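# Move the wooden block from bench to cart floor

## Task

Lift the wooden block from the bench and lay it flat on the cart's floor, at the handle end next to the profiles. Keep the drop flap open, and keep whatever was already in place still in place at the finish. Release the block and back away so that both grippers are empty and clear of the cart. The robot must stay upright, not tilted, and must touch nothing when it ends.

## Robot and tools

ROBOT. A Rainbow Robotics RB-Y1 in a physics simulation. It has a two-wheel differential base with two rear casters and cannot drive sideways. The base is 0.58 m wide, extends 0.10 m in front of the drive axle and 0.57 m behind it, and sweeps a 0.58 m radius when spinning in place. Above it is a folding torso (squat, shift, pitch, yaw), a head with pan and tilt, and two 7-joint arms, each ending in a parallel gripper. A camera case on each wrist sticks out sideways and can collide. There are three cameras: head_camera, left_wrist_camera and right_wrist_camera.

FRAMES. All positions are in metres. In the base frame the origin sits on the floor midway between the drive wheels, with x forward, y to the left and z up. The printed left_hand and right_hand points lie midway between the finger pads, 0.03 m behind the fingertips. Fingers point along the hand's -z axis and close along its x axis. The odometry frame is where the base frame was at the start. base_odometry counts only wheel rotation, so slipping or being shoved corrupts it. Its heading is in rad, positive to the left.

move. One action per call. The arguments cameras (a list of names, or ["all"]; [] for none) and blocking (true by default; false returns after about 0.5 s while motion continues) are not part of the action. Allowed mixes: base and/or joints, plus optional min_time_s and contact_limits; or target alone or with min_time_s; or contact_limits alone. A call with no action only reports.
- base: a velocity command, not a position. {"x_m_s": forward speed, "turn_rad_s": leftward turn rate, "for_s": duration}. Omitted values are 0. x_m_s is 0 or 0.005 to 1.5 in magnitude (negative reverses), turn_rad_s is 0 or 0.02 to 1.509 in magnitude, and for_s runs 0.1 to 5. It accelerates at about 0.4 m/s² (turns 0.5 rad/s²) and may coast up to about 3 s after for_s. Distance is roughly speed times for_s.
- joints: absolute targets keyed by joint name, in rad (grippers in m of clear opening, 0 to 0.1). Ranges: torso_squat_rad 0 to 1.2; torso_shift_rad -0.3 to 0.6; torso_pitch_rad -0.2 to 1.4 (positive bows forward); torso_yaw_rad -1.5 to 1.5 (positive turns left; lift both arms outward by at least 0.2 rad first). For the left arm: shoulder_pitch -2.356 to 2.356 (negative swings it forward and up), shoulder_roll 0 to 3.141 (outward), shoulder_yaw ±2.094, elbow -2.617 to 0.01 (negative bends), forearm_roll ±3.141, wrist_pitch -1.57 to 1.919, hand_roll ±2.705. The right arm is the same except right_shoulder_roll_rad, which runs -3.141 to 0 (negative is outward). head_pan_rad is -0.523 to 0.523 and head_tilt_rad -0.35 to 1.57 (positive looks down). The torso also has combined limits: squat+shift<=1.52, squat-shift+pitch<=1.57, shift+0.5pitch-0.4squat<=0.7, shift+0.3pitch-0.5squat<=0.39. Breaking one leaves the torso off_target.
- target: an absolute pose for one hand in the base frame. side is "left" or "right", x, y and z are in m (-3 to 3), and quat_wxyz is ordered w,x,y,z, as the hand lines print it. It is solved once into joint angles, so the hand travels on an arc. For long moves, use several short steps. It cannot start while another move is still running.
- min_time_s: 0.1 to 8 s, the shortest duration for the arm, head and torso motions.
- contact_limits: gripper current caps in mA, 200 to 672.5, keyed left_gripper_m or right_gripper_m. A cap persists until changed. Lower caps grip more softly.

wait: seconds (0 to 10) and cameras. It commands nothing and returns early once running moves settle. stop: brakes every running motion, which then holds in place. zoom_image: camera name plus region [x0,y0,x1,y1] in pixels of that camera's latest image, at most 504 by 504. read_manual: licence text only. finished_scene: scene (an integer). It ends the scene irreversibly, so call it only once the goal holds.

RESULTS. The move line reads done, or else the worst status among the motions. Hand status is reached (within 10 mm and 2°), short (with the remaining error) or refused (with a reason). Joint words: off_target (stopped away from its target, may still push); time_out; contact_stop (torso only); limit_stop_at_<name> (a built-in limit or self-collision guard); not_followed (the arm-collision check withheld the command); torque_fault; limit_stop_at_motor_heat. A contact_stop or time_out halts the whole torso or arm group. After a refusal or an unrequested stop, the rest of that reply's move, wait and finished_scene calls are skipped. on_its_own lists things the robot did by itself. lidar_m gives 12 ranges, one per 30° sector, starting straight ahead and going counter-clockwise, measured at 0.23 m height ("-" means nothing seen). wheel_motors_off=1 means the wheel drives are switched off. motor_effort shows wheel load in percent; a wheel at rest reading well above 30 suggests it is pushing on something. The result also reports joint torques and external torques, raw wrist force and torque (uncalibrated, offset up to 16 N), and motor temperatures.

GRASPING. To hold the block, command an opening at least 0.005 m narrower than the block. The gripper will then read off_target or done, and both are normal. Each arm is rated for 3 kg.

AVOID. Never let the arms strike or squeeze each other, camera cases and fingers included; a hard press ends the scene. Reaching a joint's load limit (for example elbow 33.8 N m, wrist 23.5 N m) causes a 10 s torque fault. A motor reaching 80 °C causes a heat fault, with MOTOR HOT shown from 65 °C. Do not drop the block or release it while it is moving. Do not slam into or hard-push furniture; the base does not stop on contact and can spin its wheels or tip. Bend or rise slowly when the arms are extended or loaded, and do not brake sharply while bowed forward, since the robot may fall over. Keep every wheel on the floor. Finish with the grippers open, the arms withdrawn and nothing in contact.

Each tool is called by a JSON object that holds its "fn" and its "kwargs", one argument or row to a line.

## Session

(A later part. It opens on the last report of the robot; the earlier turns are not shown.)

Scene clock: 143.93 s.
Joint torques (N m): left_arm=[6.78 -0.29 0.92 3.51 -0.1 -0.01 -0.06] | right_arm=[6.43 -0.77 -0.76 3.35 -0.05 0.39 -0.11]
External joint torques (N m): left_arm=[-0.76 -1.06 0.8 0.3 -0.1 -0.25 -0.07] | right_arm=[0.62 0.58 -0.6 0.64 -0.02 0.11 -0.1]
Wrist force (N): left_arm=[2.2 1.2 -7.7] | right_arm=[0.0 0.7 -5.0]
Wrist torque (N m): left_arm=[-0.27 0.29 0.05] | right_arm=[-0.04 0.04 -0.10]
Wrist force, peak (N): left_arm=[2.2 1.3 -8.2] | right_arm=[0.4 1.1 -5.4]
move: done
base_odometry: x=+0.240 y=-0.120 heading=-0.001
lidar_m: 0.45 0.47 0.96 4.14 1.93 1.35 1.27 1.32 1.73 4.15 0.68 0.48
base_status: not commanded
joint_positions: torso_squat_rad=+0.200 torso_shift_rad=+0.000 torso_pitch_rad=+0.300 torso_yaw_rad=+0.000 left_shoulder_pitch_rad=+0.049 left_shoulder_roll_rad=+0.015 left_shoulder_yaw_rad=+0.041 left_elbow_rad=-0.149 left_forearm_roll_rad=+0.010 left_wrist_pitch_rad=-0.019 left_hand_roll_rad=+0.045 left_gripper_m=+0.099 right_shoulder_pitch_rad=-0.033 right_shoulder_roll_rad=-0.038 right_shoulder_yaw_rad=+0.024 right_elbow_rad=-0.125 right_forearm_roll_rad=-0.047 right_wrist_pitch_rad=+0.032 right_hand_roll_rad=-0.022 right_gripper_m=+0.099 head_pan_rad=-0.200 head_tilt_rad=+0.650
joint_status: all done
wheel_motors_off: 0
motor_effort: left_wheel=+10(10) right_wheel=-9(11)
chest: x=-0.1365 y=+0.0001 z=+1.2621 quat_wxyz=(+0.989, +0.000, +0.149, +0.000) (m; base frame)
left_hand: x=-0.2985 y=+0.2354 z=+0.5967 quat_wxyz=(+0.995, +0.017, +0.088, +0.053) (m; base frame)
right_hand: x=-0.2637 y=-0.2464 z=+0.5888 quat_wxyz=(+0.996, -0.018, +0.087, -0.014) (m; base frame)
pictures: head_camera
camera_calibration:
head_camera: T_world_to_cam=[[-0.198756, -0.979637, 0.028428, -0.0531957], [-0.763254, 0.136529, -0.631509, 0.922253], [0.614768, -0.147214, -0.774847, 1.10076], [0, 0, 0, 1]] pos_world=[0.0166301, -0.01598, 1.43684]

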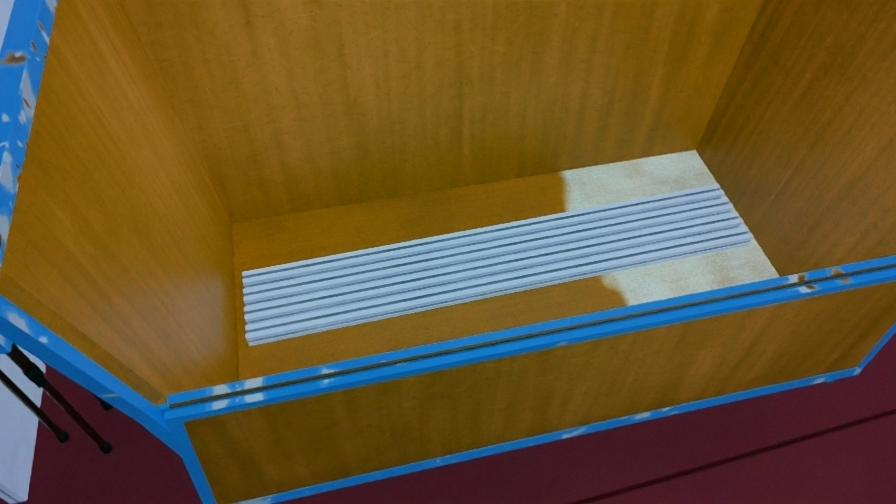

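{"fn": "move", "kwargs": {
  "joints": {"torso_squat_rad": 0.5, "torso_shift_rad": 0.1, "torso_pitch_rad": 0.6, "head_tilt_rad": 0.4, "head_pan_rad": 0},
  "min_time_s": 2.5
}}

{"fn": "move", "kwargs": {
  "target": {"side": "right", "x": 0.42, "y": -0.18, "z": 0.85, "quat_wxyz": [1, 0, 0, 0]},
  "min_time_s": 3,
  "cameras": ["all"]
}}

Scene clock: 183.00 s.
Joint torques (N m): left_arm=[13.09 -0.13 1.11 6.45 -0.05 0.56 0.01] | right_arm=[14.05 -0.53 -0.42 6.37 -0.22 1 -0.04]
External joint torques (N m): left_arm=[-1.95 -0.94 0.93 0.34 -0.05 -0.26 -0.01] | right_arm=[0.68 0.54 -0.16 0.88 -0.11 0.18 -0.02]
Wrist force (N): left_arm=[3.7 1.6 -7.0] | right_arm=[1.9 0.7 -4.5]
Wrist torque (N m): left_arm=[-0.32 0.31 0.03] | right_arm=[-0.03 0.18 -0.09]
Wrist force, peak (N): left_arm=[1.6 0.9 -9.0] | right_arm=[0.2 1.3 -5.5]
move: done
base_odometry: x=+0.240 y=-0.120 heading=-0.001
lidar_m: 0.45 0.46 0.96 4.13 1.94 1.35 1.27 1.33 1.73 4.13 0.69 0.47
base_status: not commanded
joint_positions: torso_squat_rad=+0.500 torso_shift_rad=+0.100 torso_pitch_rad=+0.600 torso_yaw_rad=+0.000 left_shoulder_pitch_rad=+0.049 left_shoulder_roll_rad=+0.015 left_shoulder_yaw_rad=+0.041 left_elbow_rad=-0.149 left_forearm_roll_rad=+0.010 left_wrist_pitch_rad=-0.019 left_hand_roll_rad=+0.045 left_gripper_m=+0.099 right_shoulder_pitch_rad=-0.033 right_shoulder_roll_rad=-0.038 right_shoulder_yaw_rad=+0.024 right_elbow_rad=-0.125 right_forearm_roll_rad=-0.047 right_wrist_pitch_rad=+0.032 right_hand_roll_rad=-0.022 right_gripper_m=+0.099 head_pan_rad=+0.000 head_tilt_rad=+0.400
joint_status: all done
wheel_motors_off: 0
motor_effort: left_wheel=+9(11) right_wheel=-10(12)
chest: x=+0.0081 y=+0.0001 z=+1.1471 quat_wxyz=(+0.955, +0.000, +0.296, +0.000) (m; base frame)
left_hand: x=-0.3434 y=+0.2354 z=+0.5593 quat_wxyz=(+0.970, +0.024, +0.236, +0.050) (m; base frame)
right_hand: x=-0.3124 y=-0.2464 z=+0.5414 quat_wxyz=(+0.972, -0.020, +0.235, -0.011) (m; base frame)
pictures: none

Scene clock: 186.33 s.
Joint torques (N m): left_arm=[13.22 0.09 0.78 6.61 -0.07 0.66 -0.1] | right_arm=[-13.75 0.4 -1.26 -9.01 0.37 -0.6 0.21]
External joint torques (N m): left_arm=[-1.83 -0.71 0.61 0.5 -0.07 -0.15 -0.13] | right_arm=[-1.5 1.87 -2.28 -1.1 0.16 -0.05 0.19]
Wrist force (N): left_arm=[4.7 0.7 -6.4] | right_arm=[-2.3 0.7 -4.9]
Wrist torque (N m): left_arm=[-0.24 0.45 0.08] | right_arm=[-0.06 -0.07 -0.13]
Wrist force, peak (N): left_arm=[4.5 1.1 -7.3] | right_arm=[-1.7 1.1 -5.5]
move: short
base_odometry: x=+0.240 y=-0.120 heading=-0.001
lidar_m: 0.45 0.47 0.95 4.13 1.94 1.35 1.28 1.33 1.74 4.15 0.68 0.49
base_status: not commanded
joint_positions: torso_squat_rad=+0.500 torso_shift_rad=+0.100 torso_pitch_rad=+0.600 torso_yaw_rad=+0.000 left_shoulder_pitch_rad=+0.049 left_shoulder_roll_rad=+0.015 left_shoulder_yaw_rad=+0.041 left_elbow_rad=-0.149 left_forearm_roll_rad=+0.010 left_wrist_pitch_rad=-0.019 left_hand_roll_rad=+0.045 left_gripper_m=+0.099 right_shoulder_pitch_rad=-0.838 right_shoulder_roll_rad=+0.000 right_shoulder_yaw_rad=-0.190 right_elbow_rad=-2.003 right_forearm_roll_rad=+0.118 right_wrist_pitch_rad=+1.919 right_hand_roll_rad=-0.019 right_gripper_m=+0.099 head_pan_rad=+0.000 head_tilt_rad=+0.400
joint_status: all done
wheel_motors_off: 0
motor_effort: left_wheel=+9(10) right_wheel=-9(11)
chest: x=+0.0081 y=+0.0001 z=+1.1471 quat_wxyz=(+0.955, +0.000, +0.296, +0.000) (m; base frame)
left_hand: x=-0.3434 y=+0.2354 z=+0.5593 quat_wxyz=(+0.970, +0.024, +0.236, +0.050) (m; base frame)
right_hand: x=+0.4201 y=-0.1801 z=+0.8492 quat_wxyz=(+0.991, +0.000, -0.133, +0.000) (m; base frame)
right_hand_status: short (checked arc, as near as the solve gets, planned for 3.0 s): 1 mm and 15.3 deg off. The place is met; only the turn is off.
pictures: head_camera, left_wrist_camera, right_wrist_camera
camera_calibration:
head_camera: T_world_to_cam=[[-0.0106246, -0.999502, -0.0297278, 0.0392356], [-0.809164, 0.0260604, -0.587005, 0.927254], [0.587487, 0.0178179, -0.809037, 0.914934], [0, 0, 0, 1]] pos_world=[0.213205, -0.00125082, 1.28568]
left_wrist_camera: T_world_to_cam=[[0.877161, 0.135534, -0.460672, 0.526371], [0.311835, -0.89031, 0.331824, 0.160072], [-0.365167, -0.434717, -0.82321, 0.509789], [0, 0, 0, 1]] pos_world=[-0.32547, 0.292786, 0.609032]
right_wrist_camera: T_world_to_cam=[[-0.956694, -0.0291038, -0.289637, 0.641441], [-0.171272, 0.86082, 0.479224, -0.152896], [0.235378, 0.508077, -0.828525, 0.76843], [0, 0, 0, 1]] pos_world=[0.406604, -0.240137, 0.895721]

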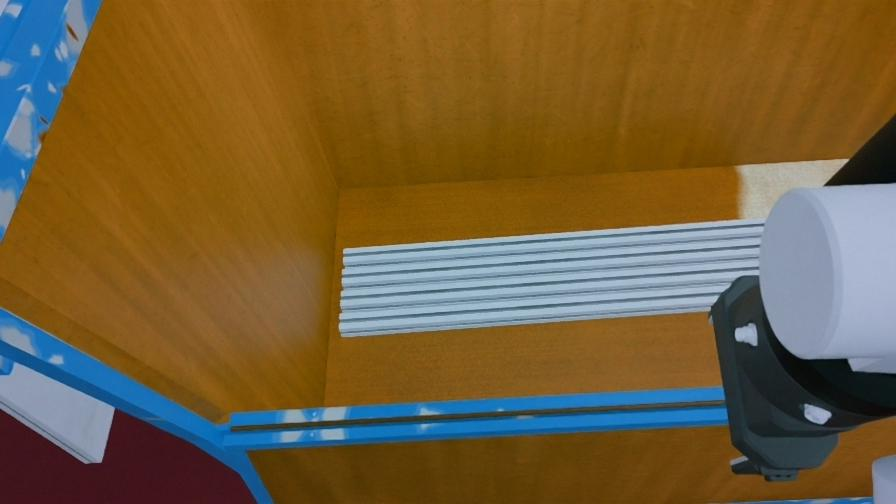

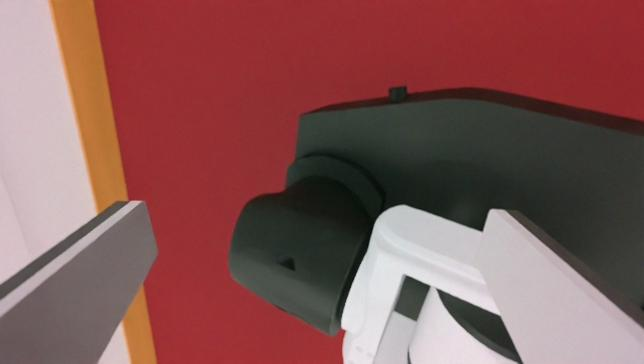

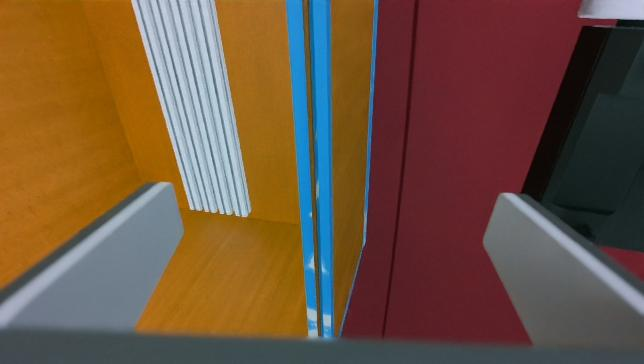

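{"fn": "move", "kwargs": {
  "joints": {"torso_squat_rad": 0.1, "torso_shift_rad": 0.1, "torso_pitch_rad": 0.6, "head_tilt_rad": 0.5, "head_pan_rad": 0},
  "min_time_s": 2.5
}}

{"fn": "move", "kwargs": {
  "target": {"side": "right", "x": 0.52, "y": -0.1, "z": 0.82, "quat_wxyz": [1, 0, 0, 0]},
  "min_time_s": 2,
  "cameras": ["head_camera", "right_wrist_camera"]
}}

Scene clock: 210.20 s.
Joint torques (N m): left_arm=[13.28 -0.22 0.7 6.4 -0.05 0.72 -0.07] | right_arm=[-14.08 0.51 -1.31 -8.99 0.26 -0.49 0.15]
External joint torques (N m): left_arm=[-1.77 -1.03 0.53 0.28 -0.04 -0.09 -0.09] | right_arm=[-1.83 1.98 -2.33 -1.08 0.05 0.07 0.14]
Wrist force (N): left_arm=[3.0 0.7 -7.3] | right_arm=[-2.4 1.0 -4.5]
Wrist torque (N m): left_arm=[-0.27 0.25 0.04] | right_arm=[-0.10 -0.09 -0.11]
Wrist force, peak (N): left_arm=[4.1 1.7 -8.0] | right_arm=[-2.9 1.2 -5.5]
move: done
base_odometry: x=+0.240 y=-0.120 heading=-0.001
lidar_m: 0.45 0.47 0.95 4.14 1.94 1.34 1.27 1.32 1.74 4.15 0.69 0.48
base_status: not commanded
joint_positions: torso_squat_rad=+0.100 torso_shift_rad=+0.100 torso_pitch_rad=+0.600 torso_yaw_rad=+0.000 left_shoulder_pitch_rad=+0.049 left_shoulder_roll_rad=+0.015 left_shoulder_yaw_rad=+0.041 left_elbow_rad=-0.149 left_forearm_roll_rad=+0.010 left_wrist_pitch_rad=-0.019 left_hand_roll_rad=+0.045 left_gripper_m=+0.099 right_shoulder_pitch_rad=-0.838 right_shoulder_roll_rad=+0.000 right_shoulder_yaw_rad=-0.190 right_elbow_rad=-2.003 right_forearm_roll_rad=+0.118 right_wrist_pitch_rad=+1.919 right_hand_roll_rad=-0.019 right_gripper_m=+0.099 head_pan_rad=+0.000 head_tilt_rad=+0.500
joint_status: all done
wheel_motors_off: 0
motor_effort: left_wheel=+9(9) right_wheel=-8(12)
chest: x=+0.0163 y=+0.0001 z=+1.2289 quat_wxyz=(+0.955, +0.000, +0.296, +0.000) (m; base frame)
left_hand: x=-0.3353 y=+0.2354 z=+0.6411 quat_wxyz=(+0.970, +0.024, +0.236, +0.050) (m; base frame)
right_hand: x=+0.4283 y=-0.1801 z=+0.9309 quat_wxyz=(+0.991, +0.000, -0.133, +0.000) (m; base frame)
pictures: none

Scene clock: 212.53 s.
Joint torques (N m): left_arm=[13.28 0.08 1.02 6.54 -0.06 0.64 -0.11] | right_arm=[-22.85 -4.72 -1.38 -7.92 -0.11 0.15 -0.08]
External joint torques (N m): left_arm=[-1.77 -0.72 0.85 0.43 -0.06 -0.18 -0.13] | right_arm=[-1.34 -0.31 -1.91 -0.16 -0.34 0.2 -0.08]
Wrist force (N): left_arm=[3.2 0.1 -6.6] | right_arm=[-0.5 1.1 -4.9]
Wrist torque (N m): left_arm=[-0.18 0.23 0.06] | right_arm=[-0.10 0.03 0.06]
Wrist force, peak (N): left_arm=[4.1 0.9 -7.7] | right_arm=[-3.5 1.2 -5.0]
move: done
base_odometry: x=+0.240 y=-0.120 heading=-0.001
lidar_m: 0.45 0.46 0.95 4.14 1.95 1.33 1.27 1.33 1.72 4.15 0.69 0.48
base_status: not commanded
joint_positions: torso_squat_rad=+0.100 torso_shift_rad=+0.100 torso_pitch_rad=+0.600 torso_yaw_rad=+0.000 left_shoulder_pitch_rad=+0.049 left_shoulder_roll_rad=+0.015 left_shoulder_yaw_rad=+0.041 left_elbow_rad=-0.149 left_forearm_roll_rad=+0.010 left_wrist_pitch_rad=-0.019 left_hand_roll_rad=+0.045 left_gripper_m=+0.099 right_shoulder_pitch_rad=-1.521 right_shoulder_roll_rad=-0.112 right_shoulder_yaw_rad=-0.239 right_elbow_rad=-0.485 right_forearm_roll_rad=+0.049 right_wrist_pitch_rad=+1.339 right_hand_roll_rad=-0.242 right_gripper_m=+0.099 head_pan_rad=+0.000 head_tilt_rad=+0.500
joint_status: all done
wheel_motors_off: 0
motor_effort: left_wheel=+8(9) right_wheel=-9(9)
chest: x=+0.0163 y=+0.0001 z=+1.2289 quat_wxyz=(+0.955, +0.000, +0.296, +0.000) (m; base frame)
left_hand: x=-0.3353 y=+0.2354 z=+0.6411 quat_wxyz=(+0.970, +0.024, +0.236, +0.050) (m; base frame)
right_hand: x=+0.5194 y=-0.1001 z=+0.8202 quat_wxyz=(+1.000, +0.001, -0.003, +0.000) (m; base frame)
right_hand_status: reached (checked arc, planned for 2.0 s): 1 mm and 0.3 deg off.
pictures: head_camera, right_wrist_camera
camera_calibration:
head_camera: T_world_to_cam=[[-0.0135407, -0.999502, -0.0285197, 0.0405158], [-0.863728, 0.026062, -0.503285, 0.874307], [0.503777, 0.0178184, -0.86365, 1.06408], [0, 0, 0, 1]] pos_world=[0.219653, -0.00125082, 1.36017]
right_wrist_camera: T_world_to_cam=[[-0.999067, -0.0290943, -0.0319283, 0.540972], [-0.0412843, 0.860592, 0.50762, -0.28171], [0.0127084, 0.508464, -0.86099, 0.822697], [0, 0, 0, 1]] pos_world=[0.518382, -0.160135, 0.868607]

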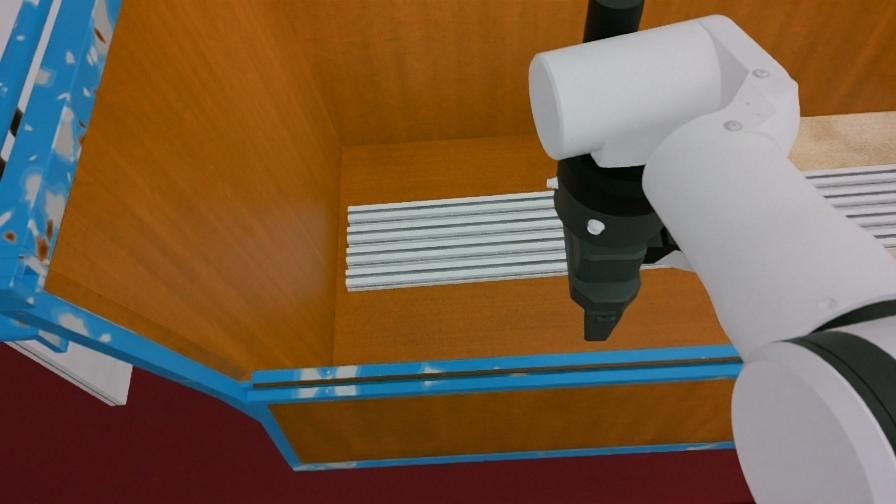

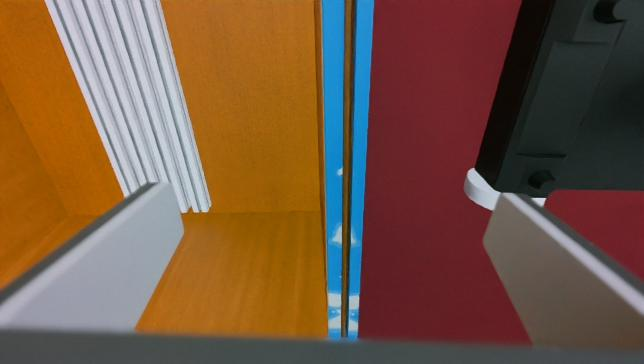

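{"fn": "move", "kwargs": {
  "target": {"side": "right", "x": 0.63, "y": -0.15, "z": 0.82, "quat_wxyz": [1, 0, 0, 0]},
  "min_time_s": 2,
  "cameras": ["right_wrist_camera"]
}}

Scene clock: 222.40 s.
Joint torques (N m): left_arm=[13.44 0.29 1.01 6.52 -0.02 0.58 -0.04] | right_arm=[-24.83 -6.96 -2.09 -8.06 -0.12 -1.01 0.23]
External joint torques (N m): left_arm=[-1.61 -0.52 0.83 0.4 -0.02 -0.24 -0.07] | right_arm=[-2.66 -0.37 -2.48 -0.02 -0.34 -0.06 0.21]
Wrist force (N): left_arm=[3.7 1.2 -7.5] | right_arm=[-3.5 0.6 -4.3]
Wrist torque (N m): left_arm=[-0.31 0.33 0.09] | right_arm=[-0.11 -0.18 -0.10]
Wrist force, peak (N): left_arm=[3.8 0.6 -8.0] | right_arm=[-4.1 0.9 -4.5]
move: short
base_odometry: x=+0.240 y=-0.120 heading=-0.001
lidar_m: 0.44 0.47 0.96 4.13 1.93 1.35 1.27 1.31 1.73 4.15 0.68 0.48
base_status: not commanded
joint_positions: torso_squat_rad=+0.100 torso_shift_rad=+0.100 torso_pitch_rad=+0.600 torso_yaw_rad=+0.000 left_shoulder_pitch_rad=+0.049 left_shoulder_roll_rad=+0.015 left_shoulder_yaw_rad=+0.041 left_elbow_rad=-0.149 left_forearm_roll_rad=+0.010 left_wrist_pitch_rad=-0.019 left_hand_roll_rad=+0.045 left_gripper_m=+0.099 right_shoulder_pitch_rad=-1.544 right_shoulder_roll_rad=-0.234 right_shoulder_yaw_rad=-0.294 right_elbow_rad=-0.267 right_forearm_roll_rad=+0.016 right_wrist_pitch_rad=+0.680 right_hand_roll_rad=-0.118 right_gripper_m=+0.099 head_pan_rad=+0.000 head_tilt_rad=+0.500
joint_status: all done
wheel_motors_off: 0
motor_effort: left_wheel=+8(9) right_wheel=-7(11)
chest: x=+0.0163 y=+0.0001 z=+1.2289 quat_wxyz=(+0.955, +0.000, +0.296, +0.000) (m; base frame)
left_hand: x=-0.3353 y=+0.2354 z=+0.6411 quat_wxyz=(+0.970, +0.024, +0.236, +0.050) (m; base frame)
right_hand: x=+0.6285 y=-0.1501 z=+0.8204 quat_wxyz=(+0.969, +0.030, -0.244, +0.000) (m; base frame)
right_hand_status: short (checked arc, as near as the solve gets, planned for 2.0 s): 2 mm and 28.5 deg off. The place is met; only the turn is off.
pictures: right_wrist_camera
camera_calibration:
right_wrist_camera: T_world_to_cam=[[-0.867287, -0.0131645, -0.497634, 0.950128], [-0.286408, 0.830826, 0.477179, -0.0597137], [0.407165, 0.556377, -0.724335, 0.494024], [0, 0, 0, 1]] pos_world=[0.605782, -0.212744, 0.859149]

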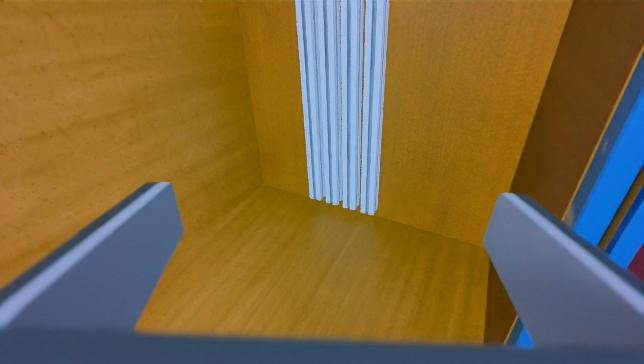

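{"fn": "move", "kwargs": {
  "target": {"side": "right", "x": 0.52, "y": -0.1, "z": 0.82, "quat_wxyz": [1, 0, 0, 0]},
  "min_time_s": 2,
  "cameras": ["head_camera", "right_wrist_camera"]
}}

{"fn": "zoom_image", "kwargs": {
  "camera": "head_camera",
  "region": [500, 150, 750, 400]
}}

Scene clock: 235.43 s.
Joint torques (N m): left_arm=[13.22 0.19 1.11 6.6 -0.13 0.55 0.02] | right_arm=[-24.71 -3.52 1.53 -8.71 0.42 0.16 -0.36]
External joint torques (N m): left_arm=[-1.83 -0.62 0.93 0.49 -0.13 -0.27 0] | right_arm=[-2.62 1.48 1.07 -1.33 0.19 0.18 -0.36]
Wrist force (N): left_arm=[3.5 0.5 -6.6] | right_arm=[-0.6 1.5 -5.1]
Wrist torque (N m): left_arm=[-0.21 0.31 0.06] | right_arm=[-0.15 -0.01 0.08]
Wrist force, peak (N): left_arm=[4.0 0.5 -8.4] | right_arm=[-3.7 0.9 -5.1]
move: done
base_odometry: x=+0.240 y=-0.120 heading=-0.001
lidar_m: 0.45 0.47 0.95 4.14 1.94 1.36 1.27 1.32 1.72 4.14 0.68 0.49
base_status: not commanded
joint_positions: torso_squat_rad=+0.100 torso_shift_rad=+0.100 torso_pitch_rad=+0.600 torso_yaw_rad=+0.000 left_shoulder_pitch_rad=+0.049 left_shoulder_roll_rad=+0.015 left_shoulder_yaw_rad=+0.041 left_elbow_rad=-0.149 left_forearm_roll_rad=+0.010 left_wrist_pitch_rad=-0.019 left_hand_roll_rad=+0.045 left_gripper_m=+0.099 right_shoulder_pitch_rad=-1.618 right_shoulder_roll_rad=-0.138 right_shoulder_yaw_rad=-0.253 right_elbow_rad=-0.286 right_forearm_roll_rad=+0.042 right_wrist_pitch_rad=+1.253 right_hand_roll_rad=-0.249 right_gripper_m=+0.099 head_pan_rad=+0.000 head_tilt_rad=+0.500
joint_status: all done
wheel_motors_off: 0
motor_effort: left_wheel=+8(9) right_wheel=-7(11)
chest: x=+0.0163 y=+0.0001 z=+1.2289 quat_wxyz=(+0.955, +0.000, +0.296, +0.000) (m; base frame)
left_hand: x=-0.3353 y=+0.2354 z=+0.6411 quat_wxyz=(+0.970, +0.024, +0.236, +0.050) (m; base frame)
right_hand: x=+0.5201 y=-0.1001 z=+0.8195 quat_wxyz=(+1.000, -0.001, +0.005, +0.000) (m; base frame)
right_hand_status: reached (checked arc, planned for 2.0 s): 1 mm and 0.5 deg off.
pictures: head_camera, right_wrist_camera
camera_calibration:
head_camera: T_world_to_cam=[[-0.0135407, -0.999502, -0.0285197, 0.0405158], [-0.863728, 0.026062, -0.503285, 0.874307], [0.503777, 0.0178184, -0.86365, 1.06408], [0, 0, 0, 1]] pos_world=[0.219653, -0.00125082, 1.36017]
right_wrist_camera: T_world_to_cam=[[-0.99945, -0.0284773, -0.0170097, 0.52964], [-0.0331694, 0.862361, 0.505206, -0.283291], [0.000281544, 0.505492, -0.862831, 0.829745], [0, 0, 0, 1]] pos_world=[0.519718, -0.160048, 0.868059]

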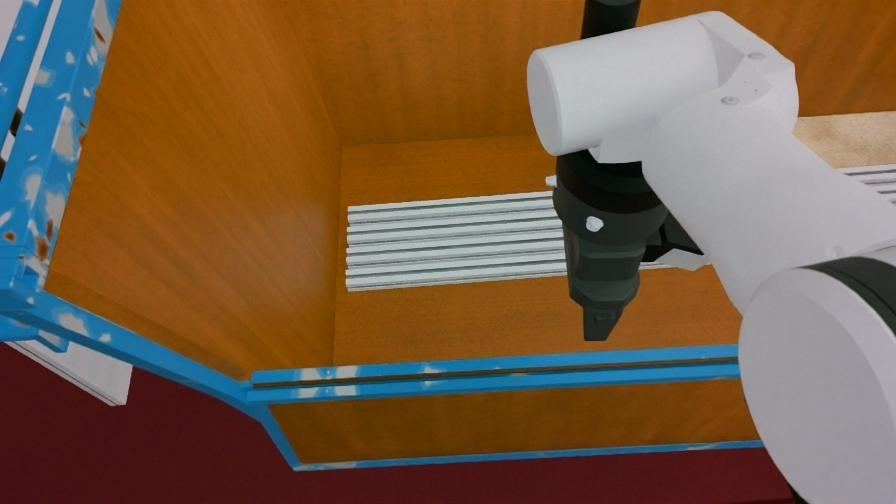

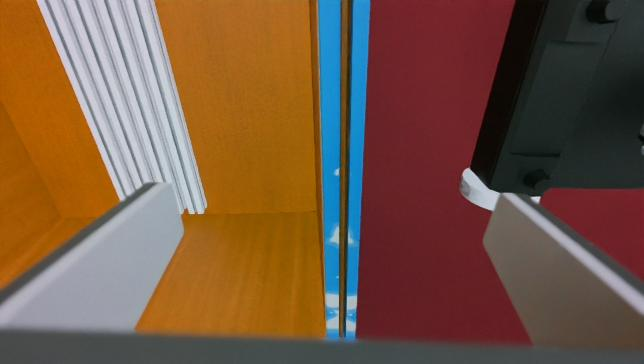

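Scaled by 2.016 from the camera's 896x504 image, which has a finer 1280x720 frame.

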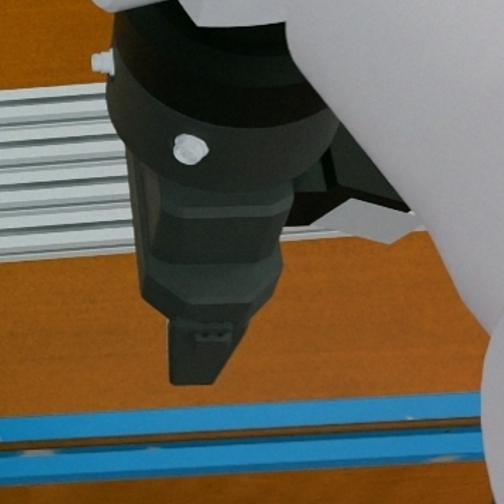

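{"fn": "move", "kwargs": {
  "target": {"side": "right", "x": 0.5, "y": -0.12, "z": 1.0, "quat_wxyz": [1, 0, 0, 0]},
  "min_time_s": 2
}}

{"fn": "move", "kwargs": {
  "joints": {"torso_squat_rad": 0.5, "torso_shift_rad": 0.25, "torso_pitch_rad": 0.75, "right_gripper_m": 0.0},
  "min_time_s": 3
}}

{"fn": "move", "kwargs": {
  "target": {"side": "right", "x": 0.62, "y": -0.15, "z": 0.75, "quat_wxyz": [1, 0, 0, 0]},
  "min_time_s": 2,
  "cameras": ["head_camera", "right_wrist_camera"]
}}

Scene clock: 246.10 s.
Joint torques (N m): left_arm=[13.3 -0.05 0.76 6.49 0.06 0.62 -0.03] | right_arm=[-26.91 -7.42 -1.78 -7.61 0.45 0.79 0.22]
External joint torques (N m): left_arm=[-1.75 -0.85 0.59 0.38 0.06 -0.2 -0.06] | right_arm=[-2.58 -0.54 -2.31 -0.03 0.21 0.18 0.23]
Wrist force (N): left_arm=[4.1 0.1 -7.3] | right_arm=[1.5 1.2 -4.4]
Wrist torque (N m): left_arm=[-0.17 0.40 0.09] | right_arm=[-0.08 0.17 -0.08]
Wrist force, peak (N): left_arm=[4.5 0.7 -7.7] | right_arm=[-0.4 1.6 -5.6]
move: short
base_odometry: x=+0.240 y=-0.120 heading=-0.001
lidar_m: 0.45 0.47 0.96 4.12 1.93 1.35 1.27 1.33 1.74 4.14 0.68 0.47
base_status: not commanded
joint_positions: torso_squat_rad=+0.100 torso_shift_rad=+0.100 torso_pitch_rad=+0.600 torso_yaw_rad=+0.000 left_shoulder_pitch_rad=+0.049 left_shoulder_roll_rad=+0.015 left_shoulder_yaw_rad=+0.041 left_elbow_rad=-0.149 left_forearm_roll_rad=+0.010 left_wrist_pitch_rad=-0.019 left_hand_roll_rad=+0.045 left_gripper_m=+0.099 right_shoulder_pitch_rad=-1.936 right_shoulder_roll_rad=-0.245 right_shoulder_yaw_rad=-0.313 right_elbow_rad=-0.280 right_forearm_roll_rad=+0.046 right_wrist_pitch_rad=+1.919 right_hand_roll_rad=-0.217 right_gripper_m=+0.099 head_pan_rad=+0.000 head_tilt_rad=+0.500
joint_status: all done
wheel_motors_off: 0
motor_effort: left_wheel=+8(10) right_wheel=-7(9)
chest: x=+0.0163 y=+0.0001 z=+1.2289 quat_wxyz=(+0.955, +0.000, +0.296, +0.000) (m; base frame)
left_hand: x=-0.3353 y=+0.2354 z=+0.6411 quat_wxyz=(+0.970, +0.024, +0.236, +0.050) (m; base frame)
right_hand: x=+0.5006 y=-0.1198 z=+0.9996 quat_wxyz=(+0.985, -0.039, +0.170, +0.000) (m; base frame)
right_hand_status: short (checked arc, as near as the solve gets, planned for 2.0 s): 1 mm and 20.1 deg off. The place is met; only the turn is off.
pictures: none

Scene clock: 249.40 s.
Joint torques (N m): left_arm=[15.95 -0.26 0.83 7.72 -0.14 0.98 0.04] | right_arm=[-25.73 -6.44 -1.77 -7.11 0.29 0.97 0.13]
External joint torques (N m): left_arm=[-2.38 -1.05 0.63 0.34 -0.14 -0.1 0.01] | right_arm=[-2.39 -0.67 -2.3 -0.08 0.11 0.1 0.15]
Wrist force (N): left_arm=[4.4 0.8 -5.7] | right_arm=[2.3 1.3 -4.0]
Wrist torque (N m): left_arm=[-0.25 0.33 0.06] | right_arm=[-0.10 0.19 -0.10]
Wrist force, peak (N): left_arm=[4.5 0.7 -7.3] | right_arm=[2.7 1.6 -4.5]
move: done
base_odometry: x=+0.240 y=-0.120 heading=-0.001
lidar_m: 0.46 0.47 0.96 4.14 1.93 1.35 1.26 1.31 1.74 4.14 0.69 0.48
base_status: not commanded
joint_positions: torso_squat_rad=+0.500 torso_shift_rad=+0.250 torso_pitch_rad=+0.750 torso_yaw_rad=+0.000 left_shoulder_pitch_rad=+0.049 left_shoulder_roll_rad=+0.015 left_shoulder_yaw_rad=+0.041 left_elbow_rad=-0.149 left_forearm_roll_rad=+0.010 left_wrist_pitch_rad=-0.019 left_hand_roll_rad=+0.045 left_gripper_m=+0.099 right_shoulder_pitch_rad=-1.936 right_shoulder_roll_rad=-0.245 right_shoulder_yaw_rad=-0.313 right_elbow_rad=-0.279 right_forearm_roll_rad=+0.046 right_wrist_pitch_rad=+1.919 right_hand_roll_rad=-0.217 right_gripper_m=+0.000 head_pan_rad=+0.000 head_tilt_rad=+0.500
joint_status: all done
wheel_motors_off: 0
motor_effort: left_wheel=+5(10) right_wheel=-5(10)
chest: x=+0.1350 y=+0.0001 z=+1.1021 quat_wxyz=(+0.930, +0.000, +0.366, +0.000) (m; base frame)
left_hand: x=-0.3005 y=+0.2354 z=+0.5734 quat_wxyz=(+0.950, +0.028, +0.308, +0.048) (m; base frame)
right_hand: x=+0.5795 y=-0.1199 z=+0.8031 quat_wxyz=(+0.969, -0.039, +0.244, +0.003) (m; base frame)
pictures: none

Scene clock: 251.73 s.
Joint torques (N m): left_arm=[15.92 0.03 1.05 7.81 -0.04 0.84 -0.04] | right_arm=[-18.67 -2.82 1.74 -9.66 0.41 -0.06 0.23]
External joint torques (N m): left_arm=[-2.41 -0.76 0.85 0.44 -0.04 -0.24 -0.07] | right_arm=[0.29 1.43 0.89 -1.37 0.18 -0.01 0.23]
Wrist force (N): left_arm=[5.0 0.7 -6.0] | right_arm=[-0.4 1.1 -5.2]
Wrist torque (N m): left_arm=[-0.27 0.41 0.02] | right_arm=[-0.11 0.07 -0.12]
Wrist force, peak (N): left_arm=[4.7 1.2 -7.3] | right_arm=[-1.1 1.2 -5.6]
move: done
base_odometry: x=+0.240 y=-0.120 heading=-0.001
lidar_m: 0.45 0.47 0.96 4.13 1.93 1.35 1.27 1.31 1.75 4.15 0.68 0.48
base_status: not commanded
joint_positions: torso_squat_rad=+0.500 torso_shift_rad=+0.250 torso_pitch_rad=+0.750 torso_yaw_rad=+0.000 left_shoulder_pitch_rad=+0.049 left_shoulder_roll_rad=+0.015 left_shoulder_yaw_rad=+0.041 left_elbow_rad=-0.149 left_forearm_roll_rad=+0.010 left_wrist_pitch_rad=-0.019 left_hand_roll_rad=+0.045 left_gripper_m=+0.099 right_shoulder_pitch_rad=-1.392 right_shoulder_roll_rad=-0.146 right_shoulder_yaw_rad=-0.274 right_elbow_rad=-1.219 right_forearm_roll_rad=+0.070 right_wrist_pitch_rad=+1.812 right_hand_roll_rad=-0.116 right_gripper_m=+0.000 head_pan_rad=+0.000 head_tilt_rad=+0.500
joint_status: all done
wheel_motors_off: 0
motor_effort: left_wheel=+5(6) right_wheel=-4(8)
chest: x=+0.1350 y=+0.0001 z=+1.1021 quat_wxyz=(+0.930, +0.000, +0.366, +0.000) (m; base frame)
left_hand: x=-0.3005 y=+0.2354 z=+0.5734 quat_wxyz=(+0.950, +0.028, +0.308, +0.048) (m; base frame)
right_hand: x=+0.6200 y=-0.1501 z=+0.7501 quat_wxyz=(+1.000, +0.000, +0.000, +0.000) (m; base frame)
right_hand_status: reached (checked arc, planned for 2.0 s): 0 mm and 0.0 deg off.
pictures: head_camera, right_wrist_camera
camera_calibration:
head_camera: T_world_to_cam=[[-0.0176497, -0.999502, -0.0261764, 0.0364779], [-0.929225, 0.026062, -0.368594, 0.773342], [0.369092, 0.0178182, -0.929222, 0.985271], [0, 0, 0, 1]] pos_world=[0.355597, -0.00125082, 1.20154]
right_wrist_camera: T_world_to_cam=[[-0.999262, -0.0285599, -0.025675, 0.633301], [-0.0376364, 0.861269, 0.506753, -0.200415], [0.00764031, 0.507345, -0.861709, 0.790067], [0, 0, 0, 1]] pos_world=[0.619255, -0.210139, 0.798629]

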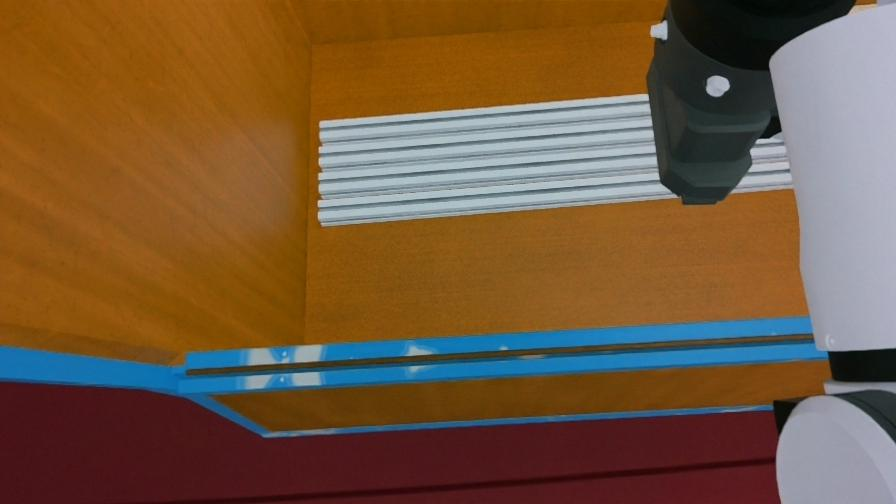

